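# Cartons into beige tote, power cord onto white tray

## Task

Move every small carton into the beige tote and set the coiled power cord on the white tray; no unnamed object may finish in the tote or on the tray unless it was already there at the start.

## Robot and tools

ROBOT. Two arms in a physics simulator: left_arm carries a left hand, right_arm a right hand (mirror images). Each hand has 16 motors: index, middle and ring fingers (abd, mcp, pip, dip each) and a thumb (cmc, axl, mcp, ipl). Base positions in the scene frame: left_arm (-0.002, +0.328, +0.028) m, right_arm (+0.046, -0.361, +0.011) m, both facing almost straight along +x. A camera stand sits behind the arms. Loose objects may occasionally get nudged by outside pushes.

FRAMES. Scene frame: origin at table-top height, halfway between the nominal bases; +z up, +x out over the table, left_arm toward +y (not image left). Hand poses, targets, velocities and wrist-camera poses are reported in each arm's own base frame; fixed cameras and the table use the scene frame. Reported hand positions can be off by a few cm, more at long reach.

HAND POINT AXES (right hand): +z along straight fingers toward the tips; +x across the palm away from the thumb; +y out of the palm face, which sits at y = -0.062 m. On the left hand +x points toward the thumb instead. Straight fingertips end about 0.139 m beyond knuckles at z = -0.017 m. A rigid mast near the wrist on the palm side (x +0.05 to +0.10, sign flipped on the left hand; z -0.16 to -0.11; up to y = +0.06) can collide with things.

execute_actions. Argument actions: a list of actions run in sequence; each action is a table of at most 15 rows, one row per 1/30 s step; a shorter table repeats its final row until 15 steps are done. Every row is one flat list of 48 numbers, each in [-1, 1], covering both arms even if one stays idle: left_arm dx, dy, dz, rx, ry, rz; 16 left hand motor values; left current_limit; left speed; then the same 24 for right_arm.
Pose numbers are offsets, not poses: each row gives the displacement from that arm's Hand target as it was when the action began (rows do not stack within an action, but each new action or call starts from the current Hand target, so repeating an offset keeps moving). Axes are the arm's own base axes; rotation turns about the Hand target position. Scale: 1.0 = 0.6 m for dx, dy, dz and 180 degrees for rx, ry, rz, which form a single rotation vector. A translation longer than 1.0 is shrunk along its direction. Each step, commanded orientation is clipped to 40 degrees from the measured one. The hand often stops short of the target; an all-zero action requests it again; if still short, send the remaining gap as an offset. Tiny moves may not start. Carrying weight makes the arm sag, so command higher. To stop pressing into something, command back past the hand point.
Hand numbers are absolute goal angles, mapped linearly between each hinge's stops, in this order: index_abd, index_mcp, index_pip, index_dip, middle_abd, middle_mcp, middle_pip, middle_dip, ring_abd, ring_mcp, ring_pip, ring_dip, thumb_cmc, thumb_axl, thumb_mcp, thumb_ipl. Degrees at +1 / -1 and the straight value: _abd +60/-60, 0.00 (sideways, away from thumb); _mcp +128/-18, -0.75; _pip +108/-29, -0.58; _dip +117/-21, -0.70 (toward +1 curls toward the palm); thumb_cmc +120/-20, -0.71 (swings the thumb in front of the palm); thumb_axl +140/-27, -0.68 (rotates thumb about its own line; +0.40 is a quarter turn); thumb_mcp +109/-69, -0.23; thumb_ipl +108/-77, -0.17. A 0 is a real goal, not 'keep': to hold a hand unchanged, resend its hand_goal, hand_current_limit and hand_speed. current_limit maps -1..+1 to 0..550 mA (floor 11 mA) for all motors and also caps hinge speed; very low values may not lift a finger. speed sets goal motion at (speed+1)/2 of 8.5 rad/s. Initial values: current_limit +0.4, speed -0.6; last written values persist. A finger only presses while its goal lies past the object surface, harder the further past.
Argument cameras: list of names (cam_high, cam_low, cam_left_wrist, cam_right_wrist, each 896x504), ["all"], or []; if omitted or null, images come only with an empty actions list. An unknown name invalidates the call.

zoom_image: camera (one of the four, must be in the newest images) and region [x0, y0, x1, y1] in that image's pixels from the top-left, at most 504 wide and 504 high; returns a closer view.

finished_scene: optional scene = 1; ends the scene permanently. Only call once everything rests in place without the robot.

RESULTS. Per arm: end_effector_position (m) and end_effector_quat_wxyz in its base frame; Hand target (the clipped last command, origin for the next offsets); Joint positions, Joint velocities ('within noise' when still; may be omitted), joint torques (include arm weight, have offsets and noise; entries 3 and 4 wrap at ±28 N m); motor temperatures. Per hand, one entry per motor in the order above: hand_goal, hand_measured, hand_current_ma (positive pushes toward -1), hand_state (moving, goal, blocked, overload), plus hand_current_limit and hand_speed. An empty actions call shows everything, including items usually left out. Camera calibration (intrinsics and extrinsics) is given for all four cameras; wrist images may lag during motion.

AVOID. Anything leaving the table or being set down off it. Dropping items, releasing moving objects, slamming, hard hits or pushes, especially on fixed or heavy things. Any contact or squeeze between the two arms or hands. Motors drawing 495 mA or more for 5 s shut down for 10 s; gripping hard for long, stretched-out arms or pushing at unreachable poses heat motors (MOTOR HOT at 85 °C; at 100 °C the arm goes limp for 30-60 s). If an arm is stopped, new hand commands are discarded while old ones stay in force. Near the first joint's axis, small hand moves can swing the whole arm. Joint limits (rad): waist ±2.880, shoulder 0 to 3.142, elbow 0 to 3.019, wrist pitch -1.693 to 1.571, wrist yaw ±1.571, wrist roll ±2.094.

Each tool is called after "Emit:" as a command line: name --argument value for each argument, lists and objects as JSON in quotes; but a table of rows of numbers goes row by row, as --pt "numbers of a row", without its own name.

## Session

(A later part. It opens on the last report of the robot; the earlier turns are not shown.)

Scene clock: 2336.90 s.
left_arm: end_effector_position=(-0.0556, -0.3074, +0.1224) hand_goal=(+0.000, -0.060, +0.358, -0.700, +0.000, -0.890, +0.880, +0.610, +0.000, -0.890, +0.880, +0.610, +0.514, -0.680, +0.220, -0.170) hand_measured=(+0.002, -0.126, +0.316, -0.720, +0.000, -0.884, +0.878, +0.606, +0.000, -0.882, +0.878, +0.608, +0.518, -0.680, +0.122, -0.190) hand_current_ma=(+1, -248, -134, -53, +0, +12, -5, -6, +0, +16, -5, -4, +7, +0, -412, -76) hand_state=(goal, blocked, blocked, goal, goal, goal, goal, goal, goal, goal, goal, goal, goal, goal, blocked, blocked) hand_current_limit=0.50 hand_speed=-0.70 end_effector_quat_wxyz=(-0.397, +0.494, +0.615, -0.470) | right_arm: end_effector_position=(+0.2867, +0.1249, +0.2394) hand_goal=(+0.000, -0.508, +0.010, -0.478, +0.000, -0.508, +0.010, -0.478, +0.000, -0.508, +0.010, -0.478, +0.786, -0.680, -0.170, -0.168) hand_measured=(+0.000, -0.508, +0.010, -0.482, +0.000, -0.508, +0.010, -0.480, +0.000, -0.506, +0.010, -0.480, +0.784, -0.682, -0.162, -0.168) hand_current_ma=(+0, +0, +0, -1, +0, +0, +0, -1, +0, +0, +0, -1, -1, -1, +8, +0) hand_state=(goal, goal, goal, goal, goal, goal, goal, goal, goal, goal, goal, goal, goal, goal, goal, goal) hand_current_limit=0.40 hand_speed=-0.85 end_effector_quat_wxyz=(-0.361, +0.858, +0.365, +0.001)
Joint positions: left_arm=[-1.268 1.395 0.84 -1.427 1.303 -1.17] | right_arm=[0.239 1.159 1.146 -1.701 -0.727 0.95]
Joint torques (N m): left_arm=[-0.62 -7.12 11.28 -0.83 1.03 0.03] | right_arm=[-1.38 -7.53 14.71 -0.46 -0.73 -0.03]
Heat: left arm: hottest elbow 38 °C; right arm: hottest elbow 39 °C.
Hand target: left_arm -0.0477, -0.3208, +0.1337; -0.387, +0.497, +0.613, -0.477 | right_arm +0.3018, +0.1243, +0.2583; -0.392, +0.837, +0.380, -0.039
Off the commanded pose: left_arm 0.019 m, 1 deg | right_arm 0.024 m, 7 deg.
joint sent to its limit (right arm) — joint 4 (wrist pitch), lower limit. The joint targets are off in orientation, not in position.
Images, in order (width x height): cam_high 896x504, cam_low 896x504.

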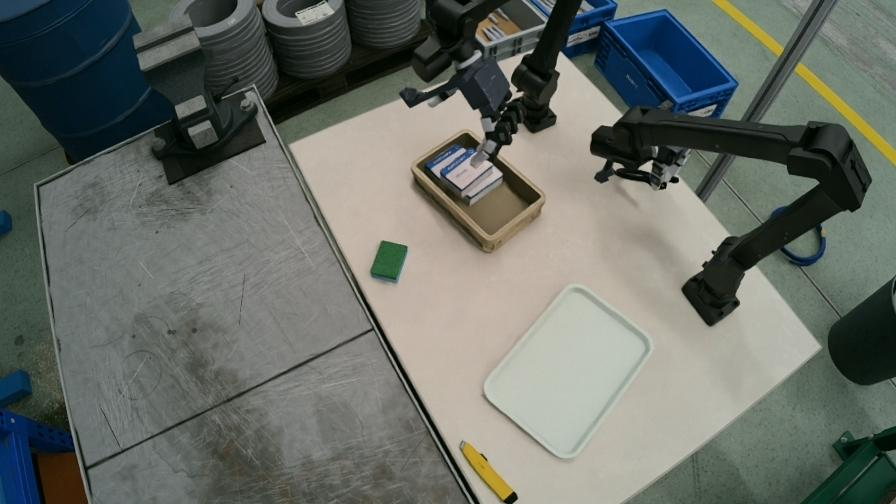

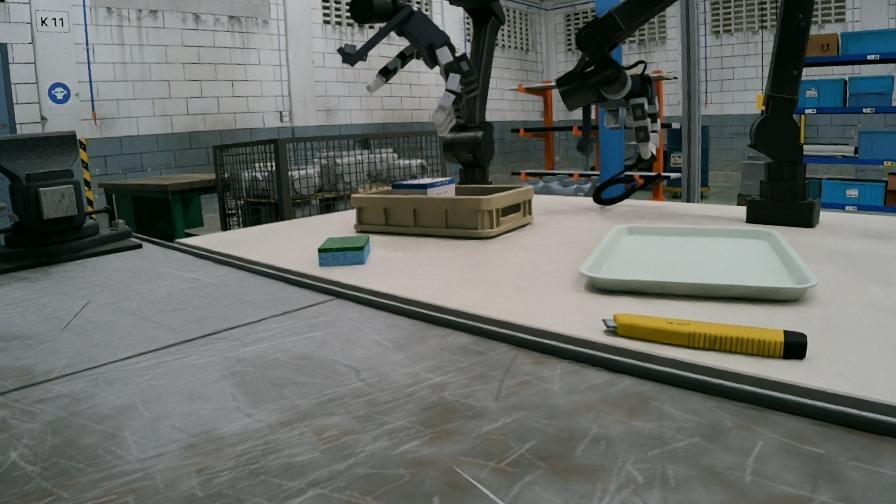

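Emit:
execute_actions --actions '[[[0.04,-0.02,0.08,0,0,0.04,0,-0.06,0.358,-0.7,0,-0.89,0.88,0.61,0,-0.89,0.88,0.61,0.514,-0.68,0.22,-0.17,0.5,-0.7,0,0.009,-0.02,0.05,0.09,-0.125,0,-0.507,0.01,-0.478,0,-0.507,0.01,-0.478,0,-0.507,0.01,-0.478,0.786,-0.68,-0.169,-0.168,0.4,-0.85]],[[0.08,-0.02,0.08,0,0,0.04,0,-0.06,0.358,-0.7,0,-0.89,0.88,0.61,0,-0.89,0.88,0.61,0.514,-0.68,0.22,-0.17,0.5,-0.7,-0.005,0.009,-0.02,0.0158,0.028,-0.0357,0,-0.507,0.01,-0.478,0,-0.507,0.01,-0.478,0,-0.507,0.01,-0.478,0.786,-0.68,-0.169,-0.168,0.4,-0.85]]]' --cameras '["cam_high","cam_low","cam_right_wrist","cam_left_wrist"]'

Scene clock: 2368.07 s.
left_arm: end_effector_position=(+0.0156, -0.3351, +0.2146) hand_goal=(+0.000, -0.060, +0.358, -0.700, +0.000, -0.890, +0.880, +0.610, +0.000, -0.890, +0.880, +0.610, +0.514, -0.680, +0.220, -0.170) hand_measured=(+0.000, -0.074, +0.344, -0.708, +0.000, -0.884, +0.878, +0.606, +0.000, -0.882, +0.878, +0.608, +0.520, -0.680, +0.196, -0.178) hand_current_ma=(+0, -39, -34, -15, +0, +12, -5, -6, +0, +16, -5, -4, +12, +1, -86, -23) hand_state=(goal, goal, goal, goal, goal, goal, goal, goal, goal, goal, goal, goal, goal, goal, blocked, goal) hand_current_limit=0.50 hand_speed=-0.70 end_effector_quat_wxyz=(-0.334, +0.413, +0.671, -0.518) | right_arm: end_effector_position=(+0.2965, +0.1378, +0.2356) hand_goal=(+0.000, -0.508, +0.010, -0.478, +0.000, -0.508, +0.010, -0.478, +0.000, -0.508, +0.010, -0.478, +0.786, -0.680, -0.170, -0.168) hand_measured=(+0.000, -0.504, +0.010, -0.480, +0.000, -0.502, +0.010, -0.480, +0.000, -0.502, +0.010, -0.480, +0.784, -0.682, -0.164, -0.168) hand_current_ma=(+0, +3, +0, -1, +0, +4, +0, -1, +0, +4, +0, -1, -1, -1, +5, +0) hand_state=(goal, goal, goal, goal, goal, goal, goal, goal, goal, goal, goal, goal, goal, goal, goal, goal) hand_current_limit=0.40 hand_speed=-0.85 end_effector_quat_wxyz=(-0.533, +0.839, +0.096, -0.050)
Joint positions: left_arm=[-1.071 1.289 1.017 -1.513 1.321 -1.372] | right_arm=[0.072 1.298 1.152 -1.704 -1.11 1.242]
Joint torques (N m): left_arm=[-0.91 -6.83 13.24 -0.46 1.04 -0.14] | right_arm=[-1.26 -9.47 9.54 -0.49 -0.99 0.06]
Motor temperatures (°C): left_arm=[24 30 41 24 27 25] | right_arm=[26 28 44 23 29 26]
Heat: left arm: hottest elbow 41 °C; right arm: hottest elbow 44 °C.
Hand target: left_arm +0.0243, -0.3448, +0.2298; -0.324, +0.416, +0.670, -0.522 | right_arm +0.2988, +0.1352, +0.2341; -0.534, +0.839, +0.084, -0.055
Off the commanded pose: left_arm 0.020 m, 1 deg | right_arm 0.004 m, 1 deg.
camera_calibration:
cam_left_wrist: T_world_to_cam=[[0.222988, -0.813023, 0.537838, -0.42838], [0.379639, 0.580599, 0.720263, -0.0217721], [-0.897859, 0.0435742, 0.438122, 0.0598646], [0, 0, 0, 1]] pos_world=[0.157539, -0.338251, 0.219853]
cam_right_wrist: T_world_to_cam=[[-0.684216, -0.389776, -0.616379, 0.439021], [-0.35758, -0.557313, 0.749359, -0.0401273], [-0.635598, 0.733128, 0.241946, 0.14912], [0, 0, 0, 1]] pos_world=[0.380817, 0.0394322, 0.264594]

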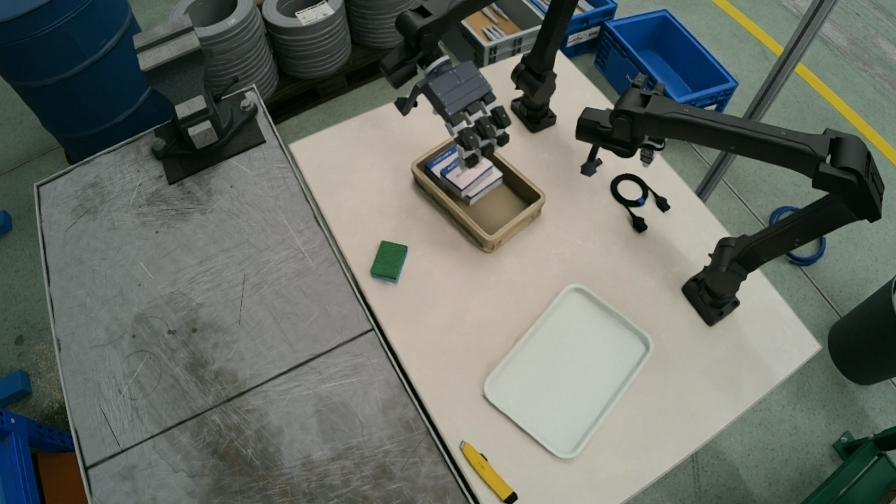

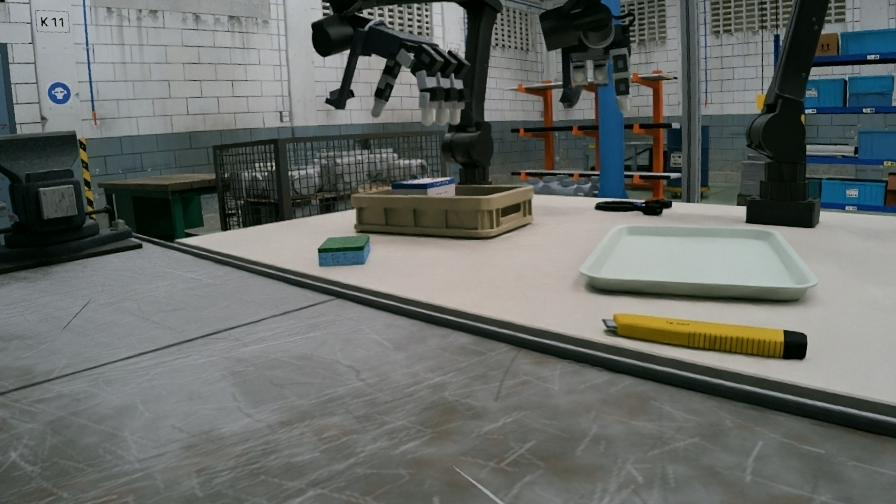

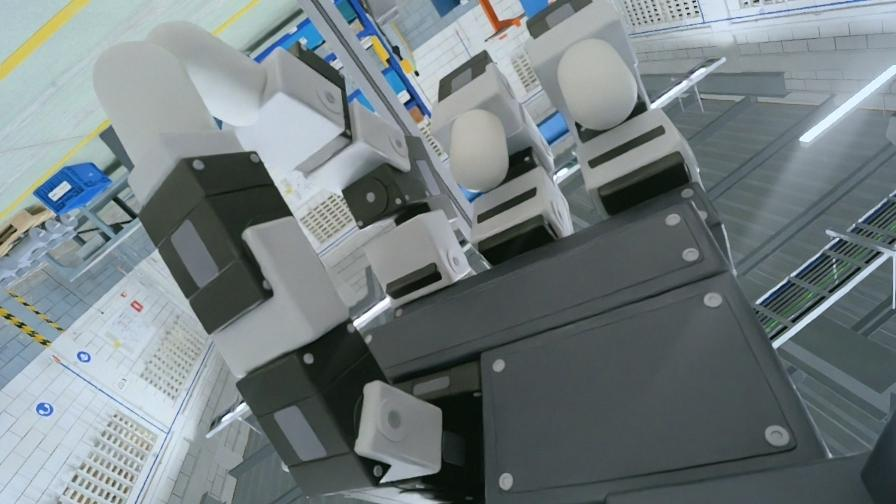

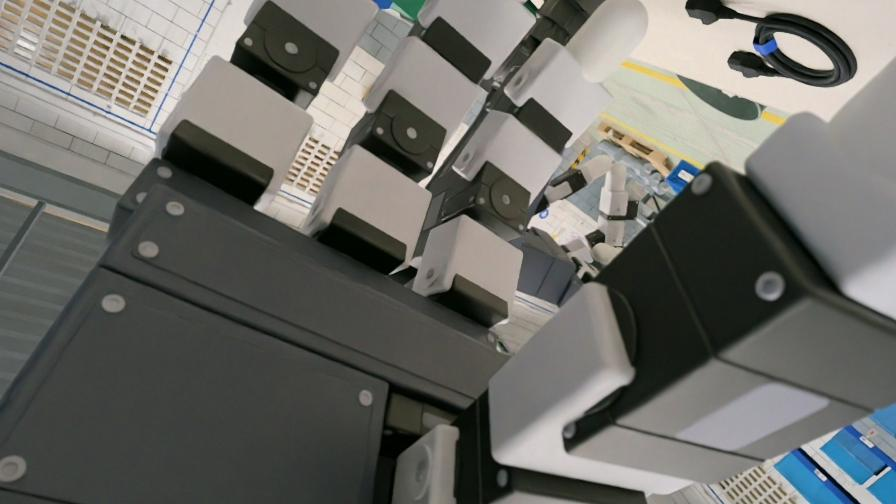

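Emit:
zoom_image --camera "cam_high" --region '[570, 130, 720, 260]'

Emit:
zoom_image --camera "cam_high" --region '[380, 90, 560, 260]'

Emit:
zoom_image --camera "cam_left_wrist" --region '[640, 0, 896, 160]'

Scaled by 3.360 from the camera's 896x504 image, which has a finer 1280x720 frame.

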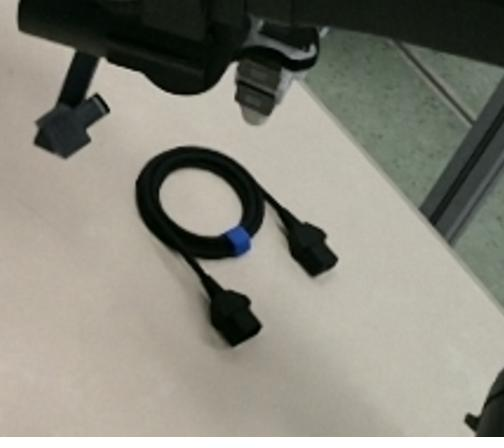

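Scaled by 2.800 from the camera's 896x504 image, which has a finer 1280x720 frame.

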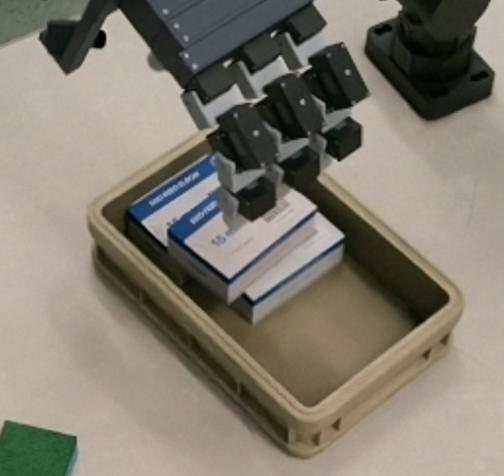

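Scaled by 1.969 from the camera's 896x504 image, which has a finer 1280x720 frame.

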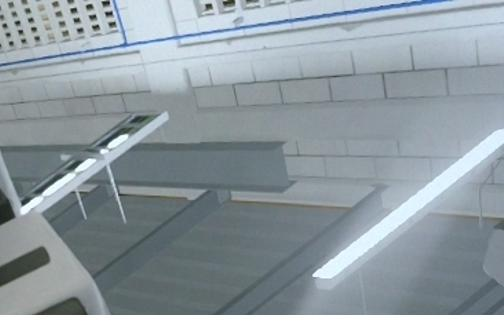

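Emit:
execute_actions --actions '[[[-0.085,-0.003,-0.08,0,0,-0.068,0,-0.233,0.322,-0.7,0,-0.233,0.322,-0.7,0,-0.89,0.88,0.61,0.514,-0.68,0.0,-0.17,0.4,-0.7,-0.0125,0.005,-0.07,0,0,0,0,-0.507,0.01,-0.478,0,-0.507,0.01,-0.478,0,-0.507,0.01,-0.478,0.786,-0.68,-0.169,-0.168,0.4,-0.85]],[[-0.085,-0.003,-0.09,0,0,-0.068,0,-0.233,0.322,-0.7,0,-0.233,0.322,-0.7,0,-0.89,0.88,0.61,0.514,-0.68,0.0,-0.17,0.4,-0.7,-0.0125,0.005,-0.07,0,0,0,0,-0.507,0.01,-0.478,0,-0.507,0.01,-0.478,0,-0.507,0.01,-0.478,0.786,-0.68,-0.169,-0.168,0.4,-0.85]]]' --cameras '["cam_high","cam_low","cam_left_wrist","cam_right_wrist"]'

Emit:
zoom_image --camera "cam_high" --region '[570, 110, 730, 240]'

Emit:
zoom_image --camera "cam_high" --region '[380, 90, 560, 260]'

Emit:
zoom_image --camera "cam_low" --region '[330, 60, 560, 250]'

Scene clock: 2599.60 s.
left_arm: end_effector_position=(-0.0761, -0.3457, +0.1273) hand_goal=(+0.000, -0.234, +0.322, -0.700, +0.000, -0.234, +0.322, -0.700, +0.000, -0.890, +0.880, +0.610, +0.514, -0.680, +0.000, -0.170) hand_measured=(+0.000, -0.222, +0.324, -0.702, +0.000, -0.232, +0.324, -0.698, +0.000, -0.882, +0.878, +0.608, +0.518, -0.680, +0.000, -0.172) hand_current_ma=(+0, +29, +2, -5, +0, +4, +2, +5, +0, +16, -4, -4, +8, +1, +2, -5) hand_state=(goal, goal, goal, goal, goal, goal, goal, goal, goal, goal, goal, goal, goal, goal, goal, goal) hand_current_limit=0.40 hand_speed=-0.70 end_effector_quat_wxyz=(-0.424, +0.547, +0.571, -0.442) | right_arm: end_effector_position=(+0.2837, +0.1378, +0.1533) hand_goal=(+0.000, -0.508, +0.010, -0.478, +0.000, -0.508, +0.010, -0.478, +0.000, -0.508, +0.010, -0.478, +0.786, -0.680, -0.170, -0.168) hand_measured=(+0.000, -0.504, +0.010, -0.480, +0.000, -0.502, +0.010, -0.480, +0.000, -0.502, +0.010, -0.480, +0.784, -0.682, -0.164, -0.168) hand_current_ma=(+0, +3, +0, -1, +0, +4, +0, -1, +0, +4, +0, -1, -1, -1, +5, +0) hand_state=(goal, goal, goal, goal, goal, goal, goal, goal, goal, goal, goal, goal, goal, goal, goal, goal) hand_current_limit=0.40 hand_speed=-0.85 end_effector_quat_wxyz=(-0.534, +0.840, +0.084, -0.050)
Joint positions: left_arm=[-1.374 1.54 1.005 -1.57 1.276 -1.018] | right_arm=[0.072 1.315 0.944 -1.45 -1.117 1.287]
Joint torques (N m): left_arm=[-2.14 -7.82 8.54 -1.03 0.97 0.09] | right_arm=[-0.03 -9.47 8.53 0.14 -0.99 0.05]
Motor temperatures (°C): left_arm=[24 29 46 23 27 25] | right_arm=[26 28 36 23 30 26]
Heat: left arm: hottest elbow 46 °C; right arm: hottest elbow 36 °C.
Hand target: left_arm -0.0777, -0.3484, +0.1276; -0.428, +0.549, +0.567, -0.441 | right_arm +0.2839, +0.1412, +0.1502; -0.534, +0.839, +0.084, -0.055
Off the commanded pose: left_arm 0.003 m, 1 deg | right_arm 0.005 m, 1 deg.
camera_calibration:
cam_left_wrist: T_world_to_cam=[[-0.123201, -0.82377, 0.553376, -0.401626], [0.57197, 0.396745, 0.717944, 0.0334927], [-0.81097, 0.404966, 0.422292, 0.149796], [0, 0, 0, 1]] pos_world=[0.0528425, -0.404798, 0.134947]
cam_right_wrist: T_world_to_cam=[[-0.699284, -0.374879, -0.608661, 0.380644], [-0.36054, -0.550271, 0.753135, 0.016279], [-0.617263, 0.746102, 0.249637, 0.152616], [0, 0, 0, 1]] pos_world=[0.366252, 0.0377858, 0.181324]

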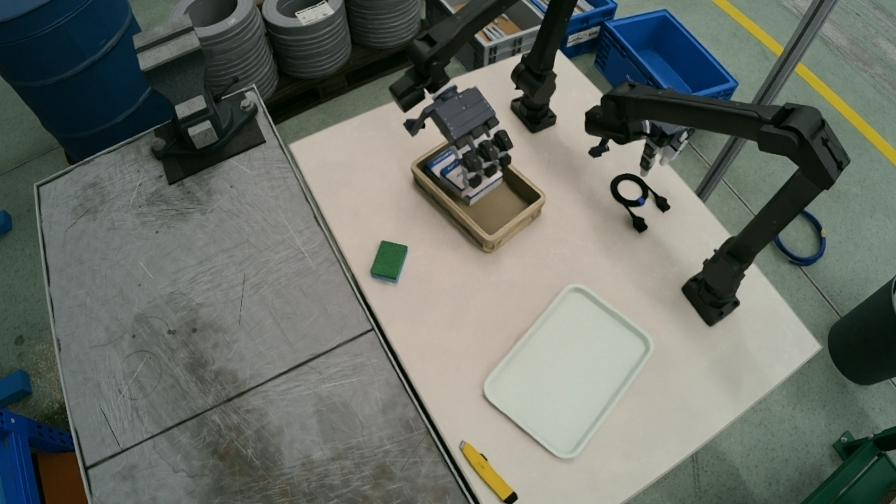

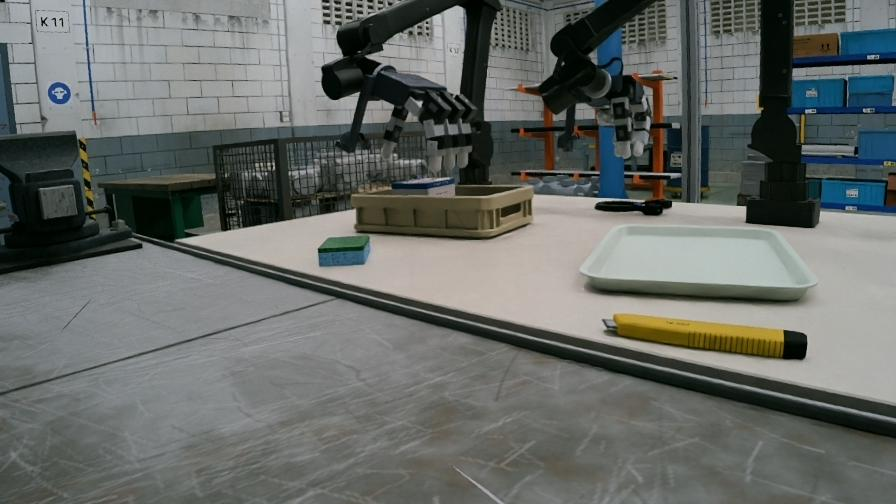

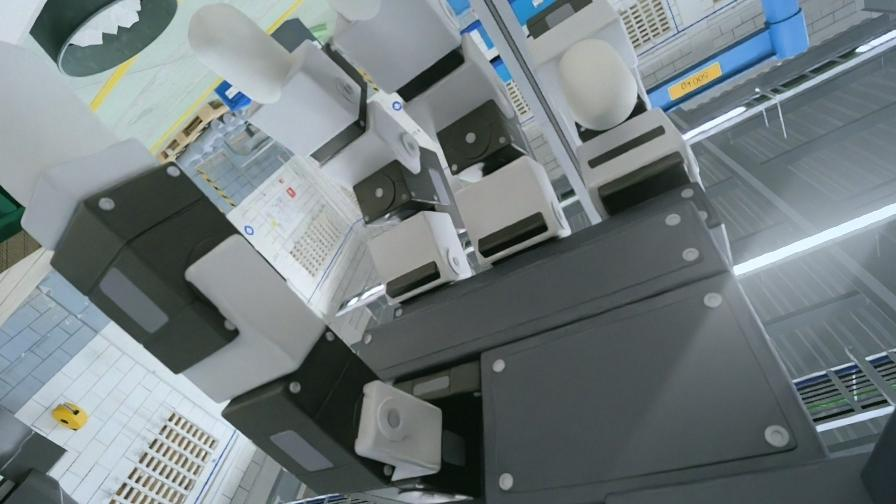

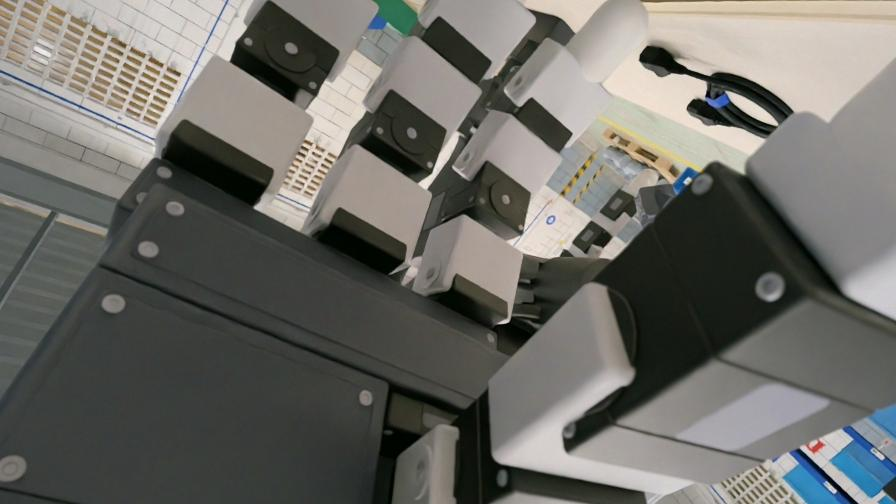

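Scaled by 3.150 from the camera's 896x504 image, which has a finer 1280x720 frame.

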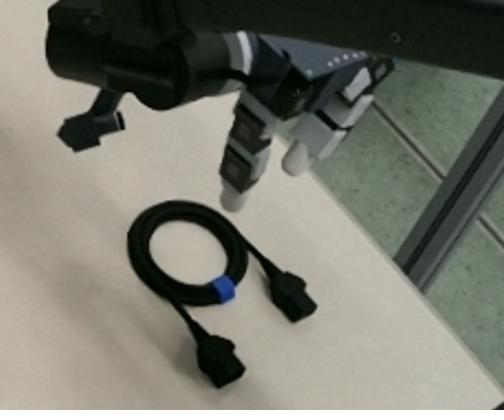

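Scaled by 2.800 from the camera's 896x504 image, which has a finer 1280x720 frame.

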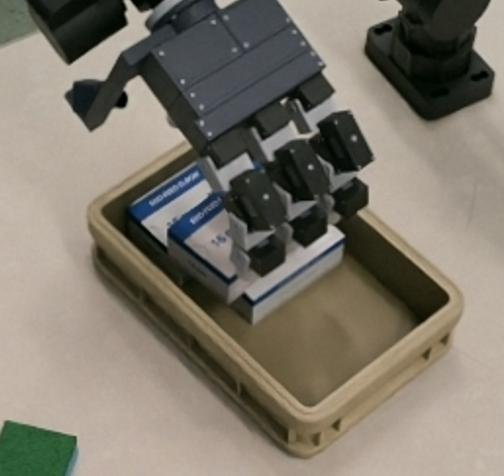

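Scaled by 2.191 from the camera's 896x504 image, which has a finer 1280x720 frame.

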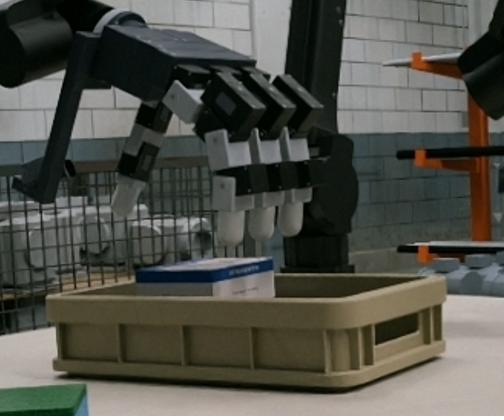

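Emit:
execute_actions --actions '[[[-0.033,-0.042,-0.06,0,0,0,0,-0.233,0.322,-0.7,0,-0.233,0.322,-0.7,0,-0.89,0.88,0.61,0.514,-0.68,0.0,-0.17,0.4,-0.7,-0.01,0.01,-0.03,0,0,0,0,-0.507,0.01,-0.478,0,-0.507,0.01,-0.478,0,-0.507,0.01,-0.478,0.786,-0.68,-0.05,-0.168,0.4,-0.7]],[[0,0,-0.03,0,0,0,0,-0.233,0.322,-0.7,0,-0.233,0.322,-0.7,0,-0.89,0.88,0.61,0.514,-0.68,0.0,-0.17,0.4,-0.7,0,0,-0.07,0,0,0,0,-0.507,0.01,-0.478,0,-0.507,0.01,-0.478,0,-0.507,0.01,-0.478,0.786,-0.68,-0.05,-0.168,0.4,-0.85]]]' --cameras '["cam_high","cam_low"]'

Emit:
zoom_image --camera "cam_high" --region '[570, 130, 700, 240]'

Emit:
zoom_image --camera "cam_high" --region '[380, 90, 560, 260]'

Emit:
zoom_image --camera "cam_low" --region '[330, 60, 560, 250]'

Scene clock: 2667.20 s.
left_arm: end_effector_position=(-0.0930, -0.3777, +0.0815) hand_goal=(+0.000, -0.234, +0.322, -0.700, +0.000, -0.234, +0.322, -0.700, +0.000, -0.890, +0.880, +0.610, +0.514, -0.680, +0.000, -0.170) hand_measured=(+0.000, -0.222, +0.324, -0.702, +0.000, -0.232, +0.324, -0.698, +0.000, -0.882, +0.878, +0.608, +0.516, -0.680, +0.000, -0.172) hand_current_ma=(+0, +29, +2, -5, +0, +4, +2, +5, +0, +16, -4, -4, +4, +1, +2, -5) hand_state=(goal, goal, goal, goal, goal, goal, goal, goal, goal, goal, goal, goal, goal, goal, goal, goal) hand_current_limit=0.40 hand_speed=-0.70 end_effector_quat_wxyz=(-0.419, +0.552, +0.563, -0.450) | right_arm: end_effector_position=(+0.2778, +0.1435, +0.0924) hand_goal=(+0.000, -0.508, +0.010, -0.478, +0.000, -0.508, +0.010, -0.478, +0.000, -0.508, +0.010, -0.478, +0.786, -0.680, -0.050, -0.168) hand_measured=(+0.000, -0.504, +0.010, -0.480, +0.000, -0.502, +0.010, -0.480, +0.000, -0.502, +0.010, -0.480, +0.784, -0.682, -0.052, -0.168) hand_current_ma=(+0, +3, +0, -1, +0, +4, +0, -1, +0, +4, +0, -1, -1, -1, -1, +0) hand_state=(goal, goal, goal, goal, goal, goal, goal, goal, goal, goal, goal, goal, goal, goal, goal, goal) hand_current_limit=0.40 hand_speed=-0.85 end_effector_quat_wxyz=(-0.534, +0.840, +0.082, -0.051)
Joint positions: left_arm=[-1.429 1.639 0.999 -1.297 1.307 -1.168] | right_arm=[0.091 1.374 0.823 -1.233 -1.122 1.332]
Joint torques (N m): left_arm=[-2.67 -8.88 6.43 0.13 0.93 -0.28] | right_arm=[0.15 -9.76 7.92 0.27 -1 -0.02]
Heat: left arm: hottest elbow 43 °C; right arm: hottest elbow 36 °C.
Hand target: left_arm -0.0975, -0.3736, +0.0737; -0.428, +0.549, +0.567, -0.441 | right_arm +0.2778, +0.1471, +0.0901; -0.534, +0.839, +0.084, -0.055
Off the commanded pose: left_arm 0.010 m, 2 deg | right_arm 0.004 m, 1 deg.
Images, in order (width x height): cam_high 896x504, cam_low 896x504.

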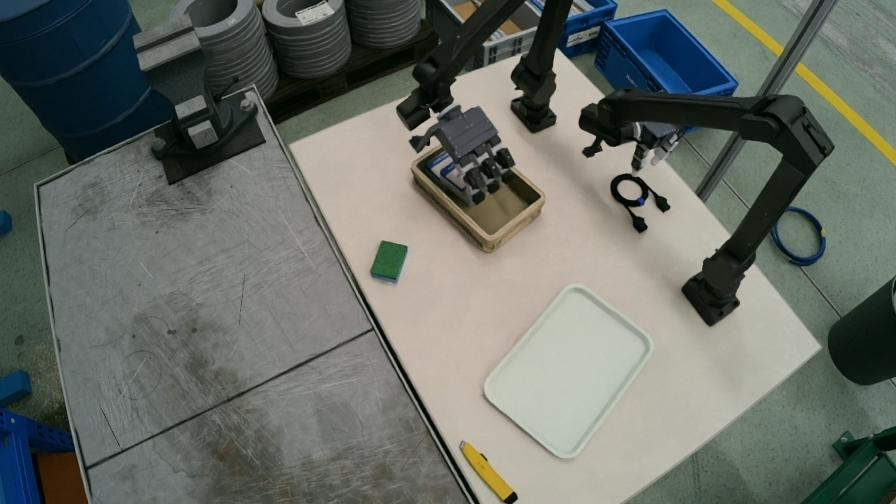

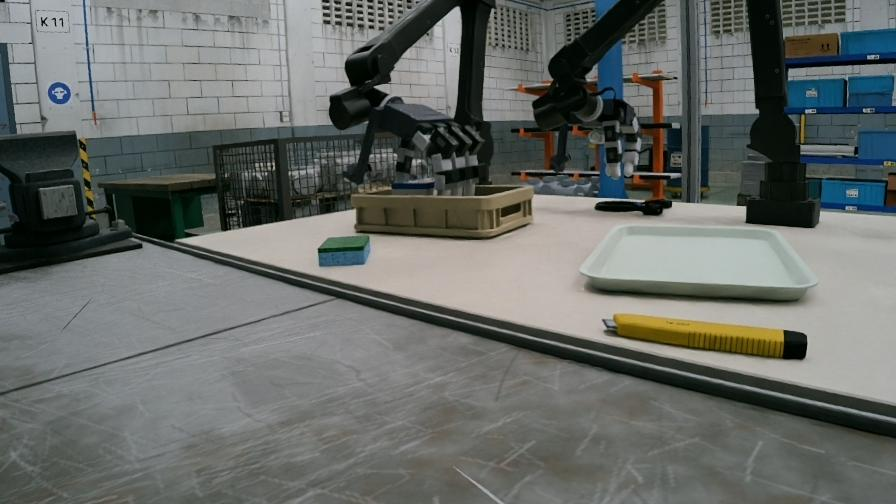

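Scaled by 3.877 from the camera's 896x504 image, which has a finer 1280x720 frame.

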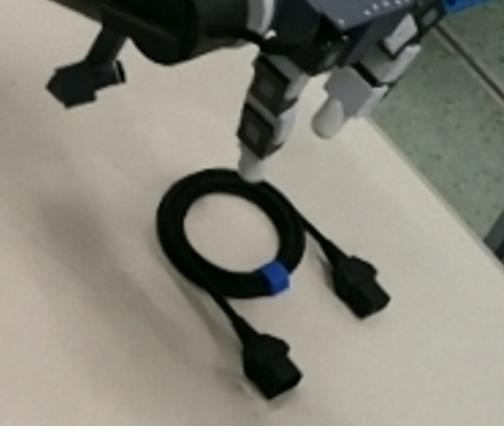

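Scaled by 2.800 from the camera's 896x504 image, which has a finer 1280x720 frame.

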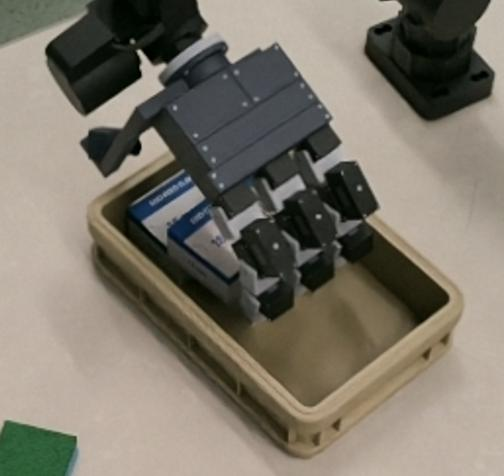

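Scaled by 2.191 from the camera's 896x504 image, which has a finer 1280x720 frame.

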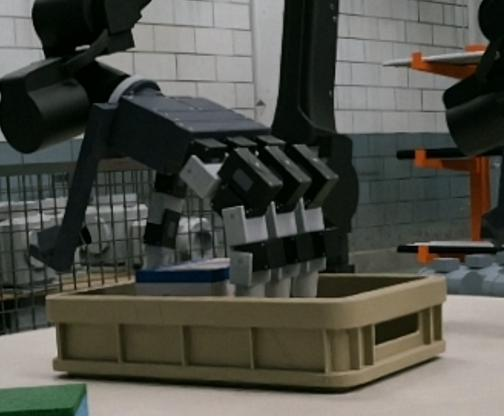

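Emit:
execute_actions --actions '[[[-0.0067,0.012,-0.06,0,0,0,0,-0.233,0.322,-0.7,0,-0.233,0.322,-0.7,0,-0.89,0.88,0.61,0.514,-0.68,0.0,-0.17,0.4,-0.7,0,0,0,0,0,0,0,-0.507,0.25,-0.478,0,-0.507,0.25,-0.478,0,-0.507,0.25,-0.478,0.786,-0.68,0.08,-0.168,0.4,-0.7]],[[0,0,0,0,0,0,0,-0.233,0.322,-0.7,0,-0.233,0.322,-0.7,0,-0.89,0.88,0.61,0.514,-0.68,0.0,-0.17,0.4,-0.7,0,0,0,0,0,0,0,-0.507,0.5,-0.478,0,-0.507,0.5,-0.478,0,-0.507,0.5,-0.478,0.786,-0.68,0.28,-0.168,0.4,-0.7]]]' --cameras '["cam_high","cam_low"]'

Emit:
zoom_image --camera "cam_high" --region '[570, 130, 700, 240]'

Emit:
zoom_image --camera "cam_high" --region '[380, 90, 560, 260]'

Scene clock: 2681.73 s.
left_arm: end_effector_position=(-0.0961, -0.3696, +0.0412) hand_goal=(+0.000, -0.234, +0.322, -0.700, +0.000, -0.234, +0.322, -0.700, +0.000, -0.890, +0.880, +0.610, +0.514, -0.680, +0.000, -0.170) hand_measured=(+0.000, -0.222, +0.324, -0.702, +0.000, -0.232, +0.324, -0.698, +0.000, -0.882, +0.878, +0.608, +0.516, -0.680, +0.000, -0.172) hand_current_ma=(+0, +29, +2, -5, +0, +4, +2, +5, +0, +16, -4, -4, +4, +1, +2, -5) hand_state=(goal, goal, goal, goal, goal, goal, goal, goal, goal, goal, goal, goal, goal, goal, goal, goal) hand_current_limit=0.40 hand_speed=-0.70 end_effector_quat_wxyz=(-0.422, +0.549, +0.566, -0.447) | right_arm: end_effector_position=(+0.2773, +0.1445, +0.0928) hand_goal=(+0.000, -0.508, +0.500, -0.478, +0.000, -0.508, +0.500, -0.478, +0.000, -0.508, +0.500, -0.478, +0.786, -0.680, +0.280, -0.168) hand_measured=(+0.000, -0.546, +0.414, -0.498, +0.000, -0.552, +0.408, -0.498, +0.000, -0.556, +0.400, -0.496, +0.770, -0.684, +0.032, -0.204) hand_current_ma=(+0, -69, -214, -22, +0, -88, -232, -24, +0, -99, -268, -21, -16, -2, -385, -91) hand_state=(goal, blocked, blocked, goal, goal, blocked, blocked, goal, goal, blocked, blocked, goal, goal, goal, blocked, blocked) hand_current_limit=0.40 hand_speed=-0.70 end_effector_quat_wxyz=(-0.535, +0.839, +0.082, -0.051)
Joint positions: left_arm=[-1.435 1.693 0.937 -1.162 1.308 -1.198] | right_arm=[0.093 1.374 0.823 -1.233 -1.125 1.334]
Joint torques (N m): left_arm=[-2.84 -11.11 6 0.55 1.09 -0.2] | right_arm=[0.03 -9.29 7.97 0.28 -0.86 -0.05]
Heat: left arm: hottest elbow 42 °C; right arm: hottest elbow 35 °C.
Hand target: left_arm -0.1015, -0.3664, +0.0377; -0.428, +0.549, +0.567, -0.441 | right_arm +0.2777, +0.1472, +0.0901; -0.534, +0.839, +0.084, -0.055
Off the commanded pose: left_arm 0.007 m, 1 deg | right_arm 0.004 m, 0 deg.
Images, in order (width x height): cam_high 896x504, cam_low 896x504.

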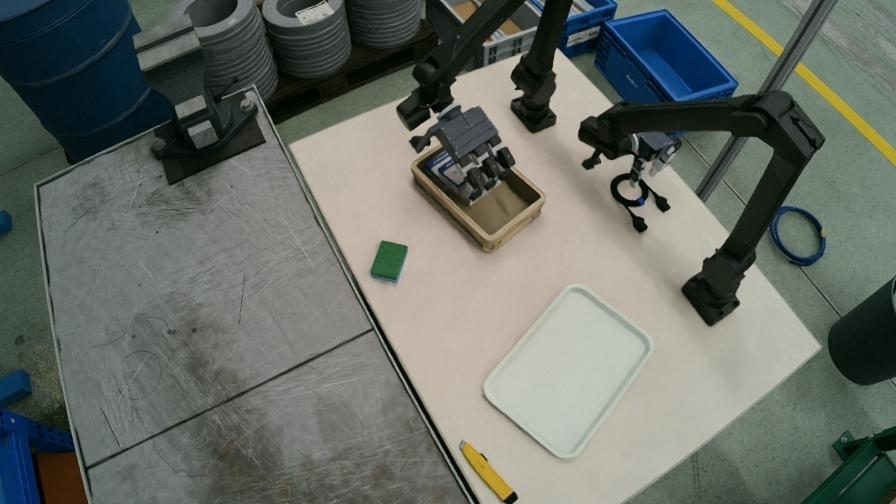

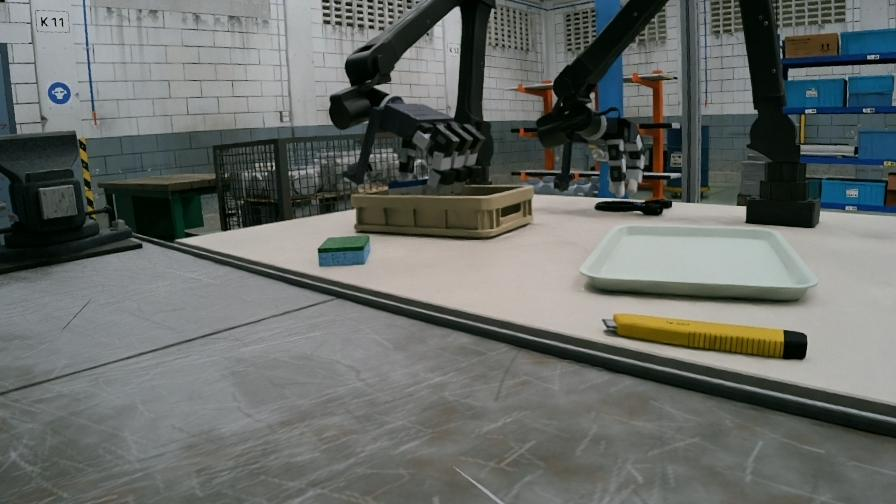

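Scaled by 3.877 from the camera's 896x504 image, which has a finer 1280x720 frame.

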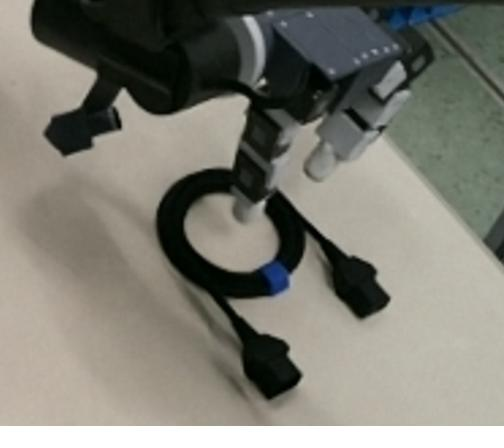

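Scaled by 2.800 from the camera's 896x504 image, which has a finer 1280x720 frame.

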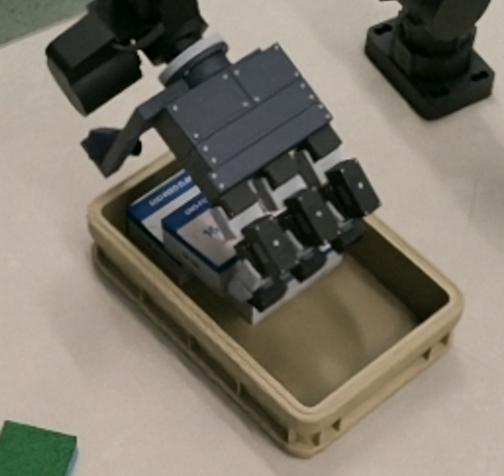

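Emit:
execute_actions --actions '[[[0.0,0.0,-0.032,0,0,0,0,-0.29,0.322,-0.7,0,-0.27,0.322,-0.7,0,-0.89,0.88,0.61,0.514,-0.68,0.0,-0.17,0.4,-0.7,0,0,0,0,0,0,0,-0.507,0.25,-0.913,0,-0.507,0.25,-0.913,0,-0.507,0.25,-0.913,0.786,-0.68,0.06,-0.168,0.4,-0.6]],[[0,0,0,0,0,0,0,-0.06,0.358,-0.7,0,-0.06,0.358,-0.7,0,-0.89,0.88,0.61,0.514,-0.68,0.22,-0.17,0.5,-0.75,0,0,0,0,0,0,0,-0.507,0.7,-0.913,0,-0.507,0.7,-0.913,0,-0.507,0.7,-0.913,0.786,-0.68,0.28,-0.168,0.4,-0.7]]]' --cameras '["cam_high","cam_low"]'

Emit:
zoom_image --camera "cam_high" --region '[570, 130, 700, 240]'

Emit:
zoom_image --camera "cam_high" --region '[380, 90, 560, 260]'

Emit:
zoom_image --camera "cam_low" --region '[520, 80, 700, 230]'

Scene clock: 2753.03 s.
left_arm: end_effector_position=(-0.0961, -0.3705, +0.0244) hand_goal=(+0.000, -0.060, +0.358, -0.700, +0.000, -0.060, +0.358, -0.700, +0.000, -0.890, +0.880, +0.610, +0.514, -0.680, +0.220, -0.170) hand_measured=(+0.000, -0.072, +0.352, -0.702, +0.000, -0.060, +0.354, -0.698, +0.000, -0.882, +0.878, +0.608, +0.516, -0.680, +0.186, -0.176) hand_current_ma=(+0, -31, -11, -5, +0, +1, -8, +5, +0, +16, -4, -4, +4, +1, -138, -20) hand_state=(goal, goal, goal, goal, goal, goal, goal, goal, goal, goal, goal, goal, goal, goal, blocked, goal) hand_current_limit=0.50 hand_speed=-0.75 end_effector_quat_wxyz=(-0.420, +0.551, +0.565, -0.449) | right_arm: end_effector_position=(+0.2772, +0.1452, +0.0932) hand_goal=(+0.000, -0.508, +0.700, -0.914, +0.000, -0.508, +0.700, -0.914, +0.000, -0.508, +0.700, -0.914, +0.786, -0.680, +0.280, -0.168) hand_measured=(-0.002, -0.556, +0.598, -0.938, +0.000, -0.558, +0.606, -0.936, +0.000, -0.556, +0.606, -0.932, +0.778, -0.682, +0.056, -0.208) hand_current_ma=(+0, -96, -277, -31, +0, -105, -247, -26, +0, -99, -241, -21, -7, -1, -385, -102) hand_state=(goal, blocked, blocked, blocked, goal, blocked, blocked, blocked, goal, blocked, blocked, goal, goal, goal, blocked, blocked) hand_current_limit=0.40 hand_speed=-0.70 end_effector_quat_wxyz=(-0.537, +0.838, +0.081, -0.052)
Joint positions: left_arm=[-1.435 1.726 0.923 -1.108 1.308 -1.199] | right_arm=[0.093 1.374 0.823 -1.232 -1.128 1.337]
Joint torques (N m): left_arm=[-3.14 -9.82 5.64 0.32 1.03 -0.17] | right_arm=[0.26 -9.93 7.98 0.18 -0.74 -0.06]
Motor temperatures (°C): left_arm=[24 30 39 23 27 25] | right_arm=[26 28 34 23 30 26]
Heat: left arm: hottest elbow 39 °C; right arm: hottest elbow 34 °C.
Hand target: left_arm -0.1015, -0.3663, +0.0185; -0.428, +0.549, +0.567, -0.441 | right_arm +0.2778, +0.1471, +0.0901; -0.534, +0.839, +0.084, -0.055
Off the commanded pose: left_arm 0.009 m, 1 deg | right_arm 0.004 m, 1 deg.
Images, in order (width x height): cam_high 896x504, cam_low 896x504.

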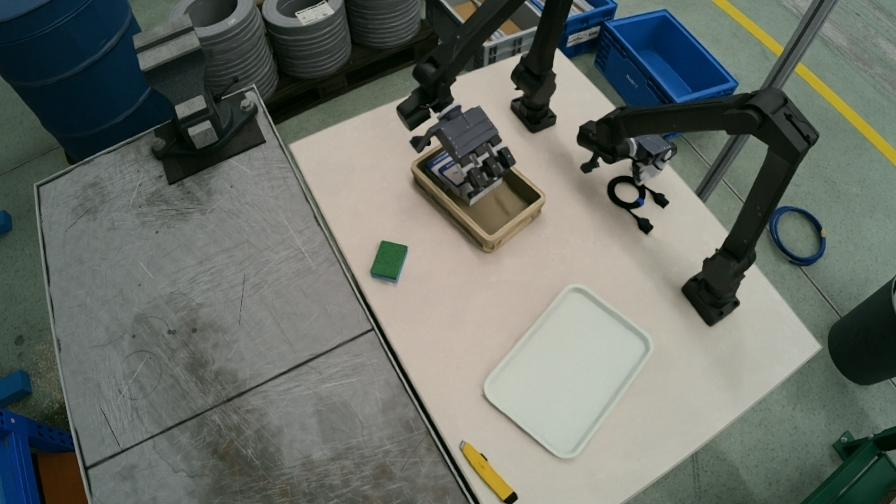

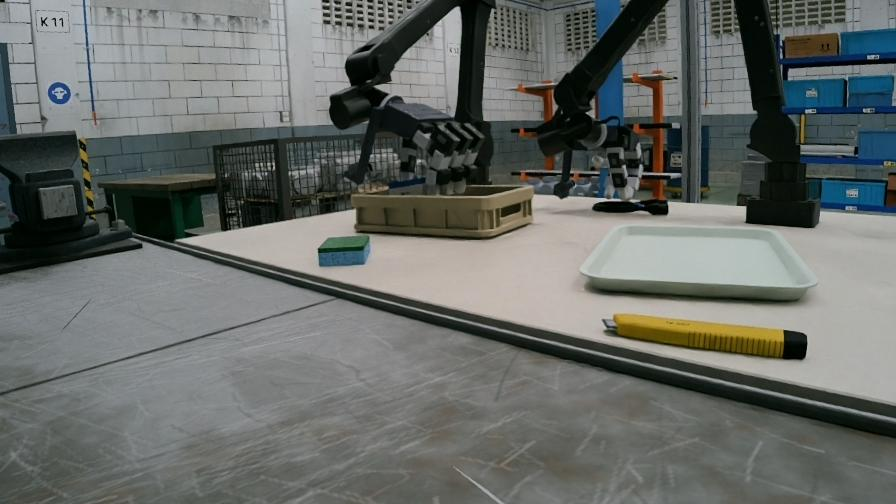

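Scaled by 3.877 from the camera's 896x504 image, which has a finer 1280x720 frame.

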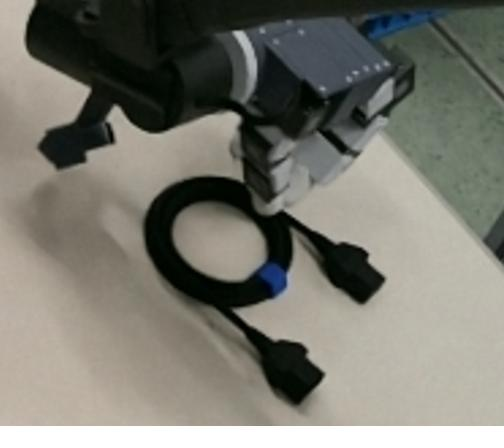

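Scaled by 2.800 from the camera's 896x504 image, which has a finer 1280x720 frame.

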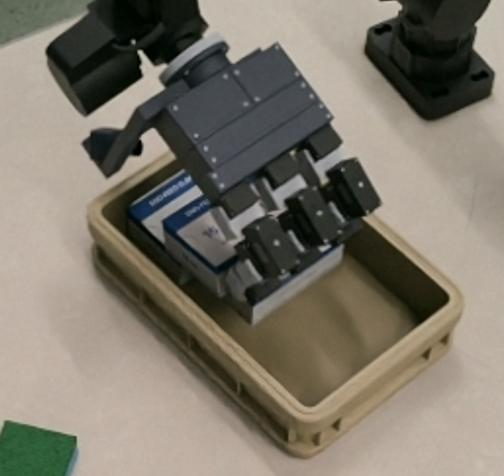

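Scaled by 2.800 from the camera's 896x504 image, which has a finer 1280x720 frame.

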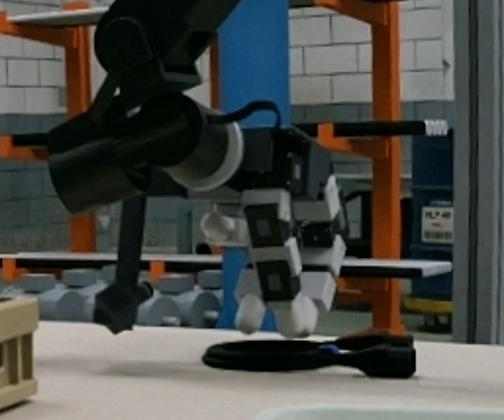

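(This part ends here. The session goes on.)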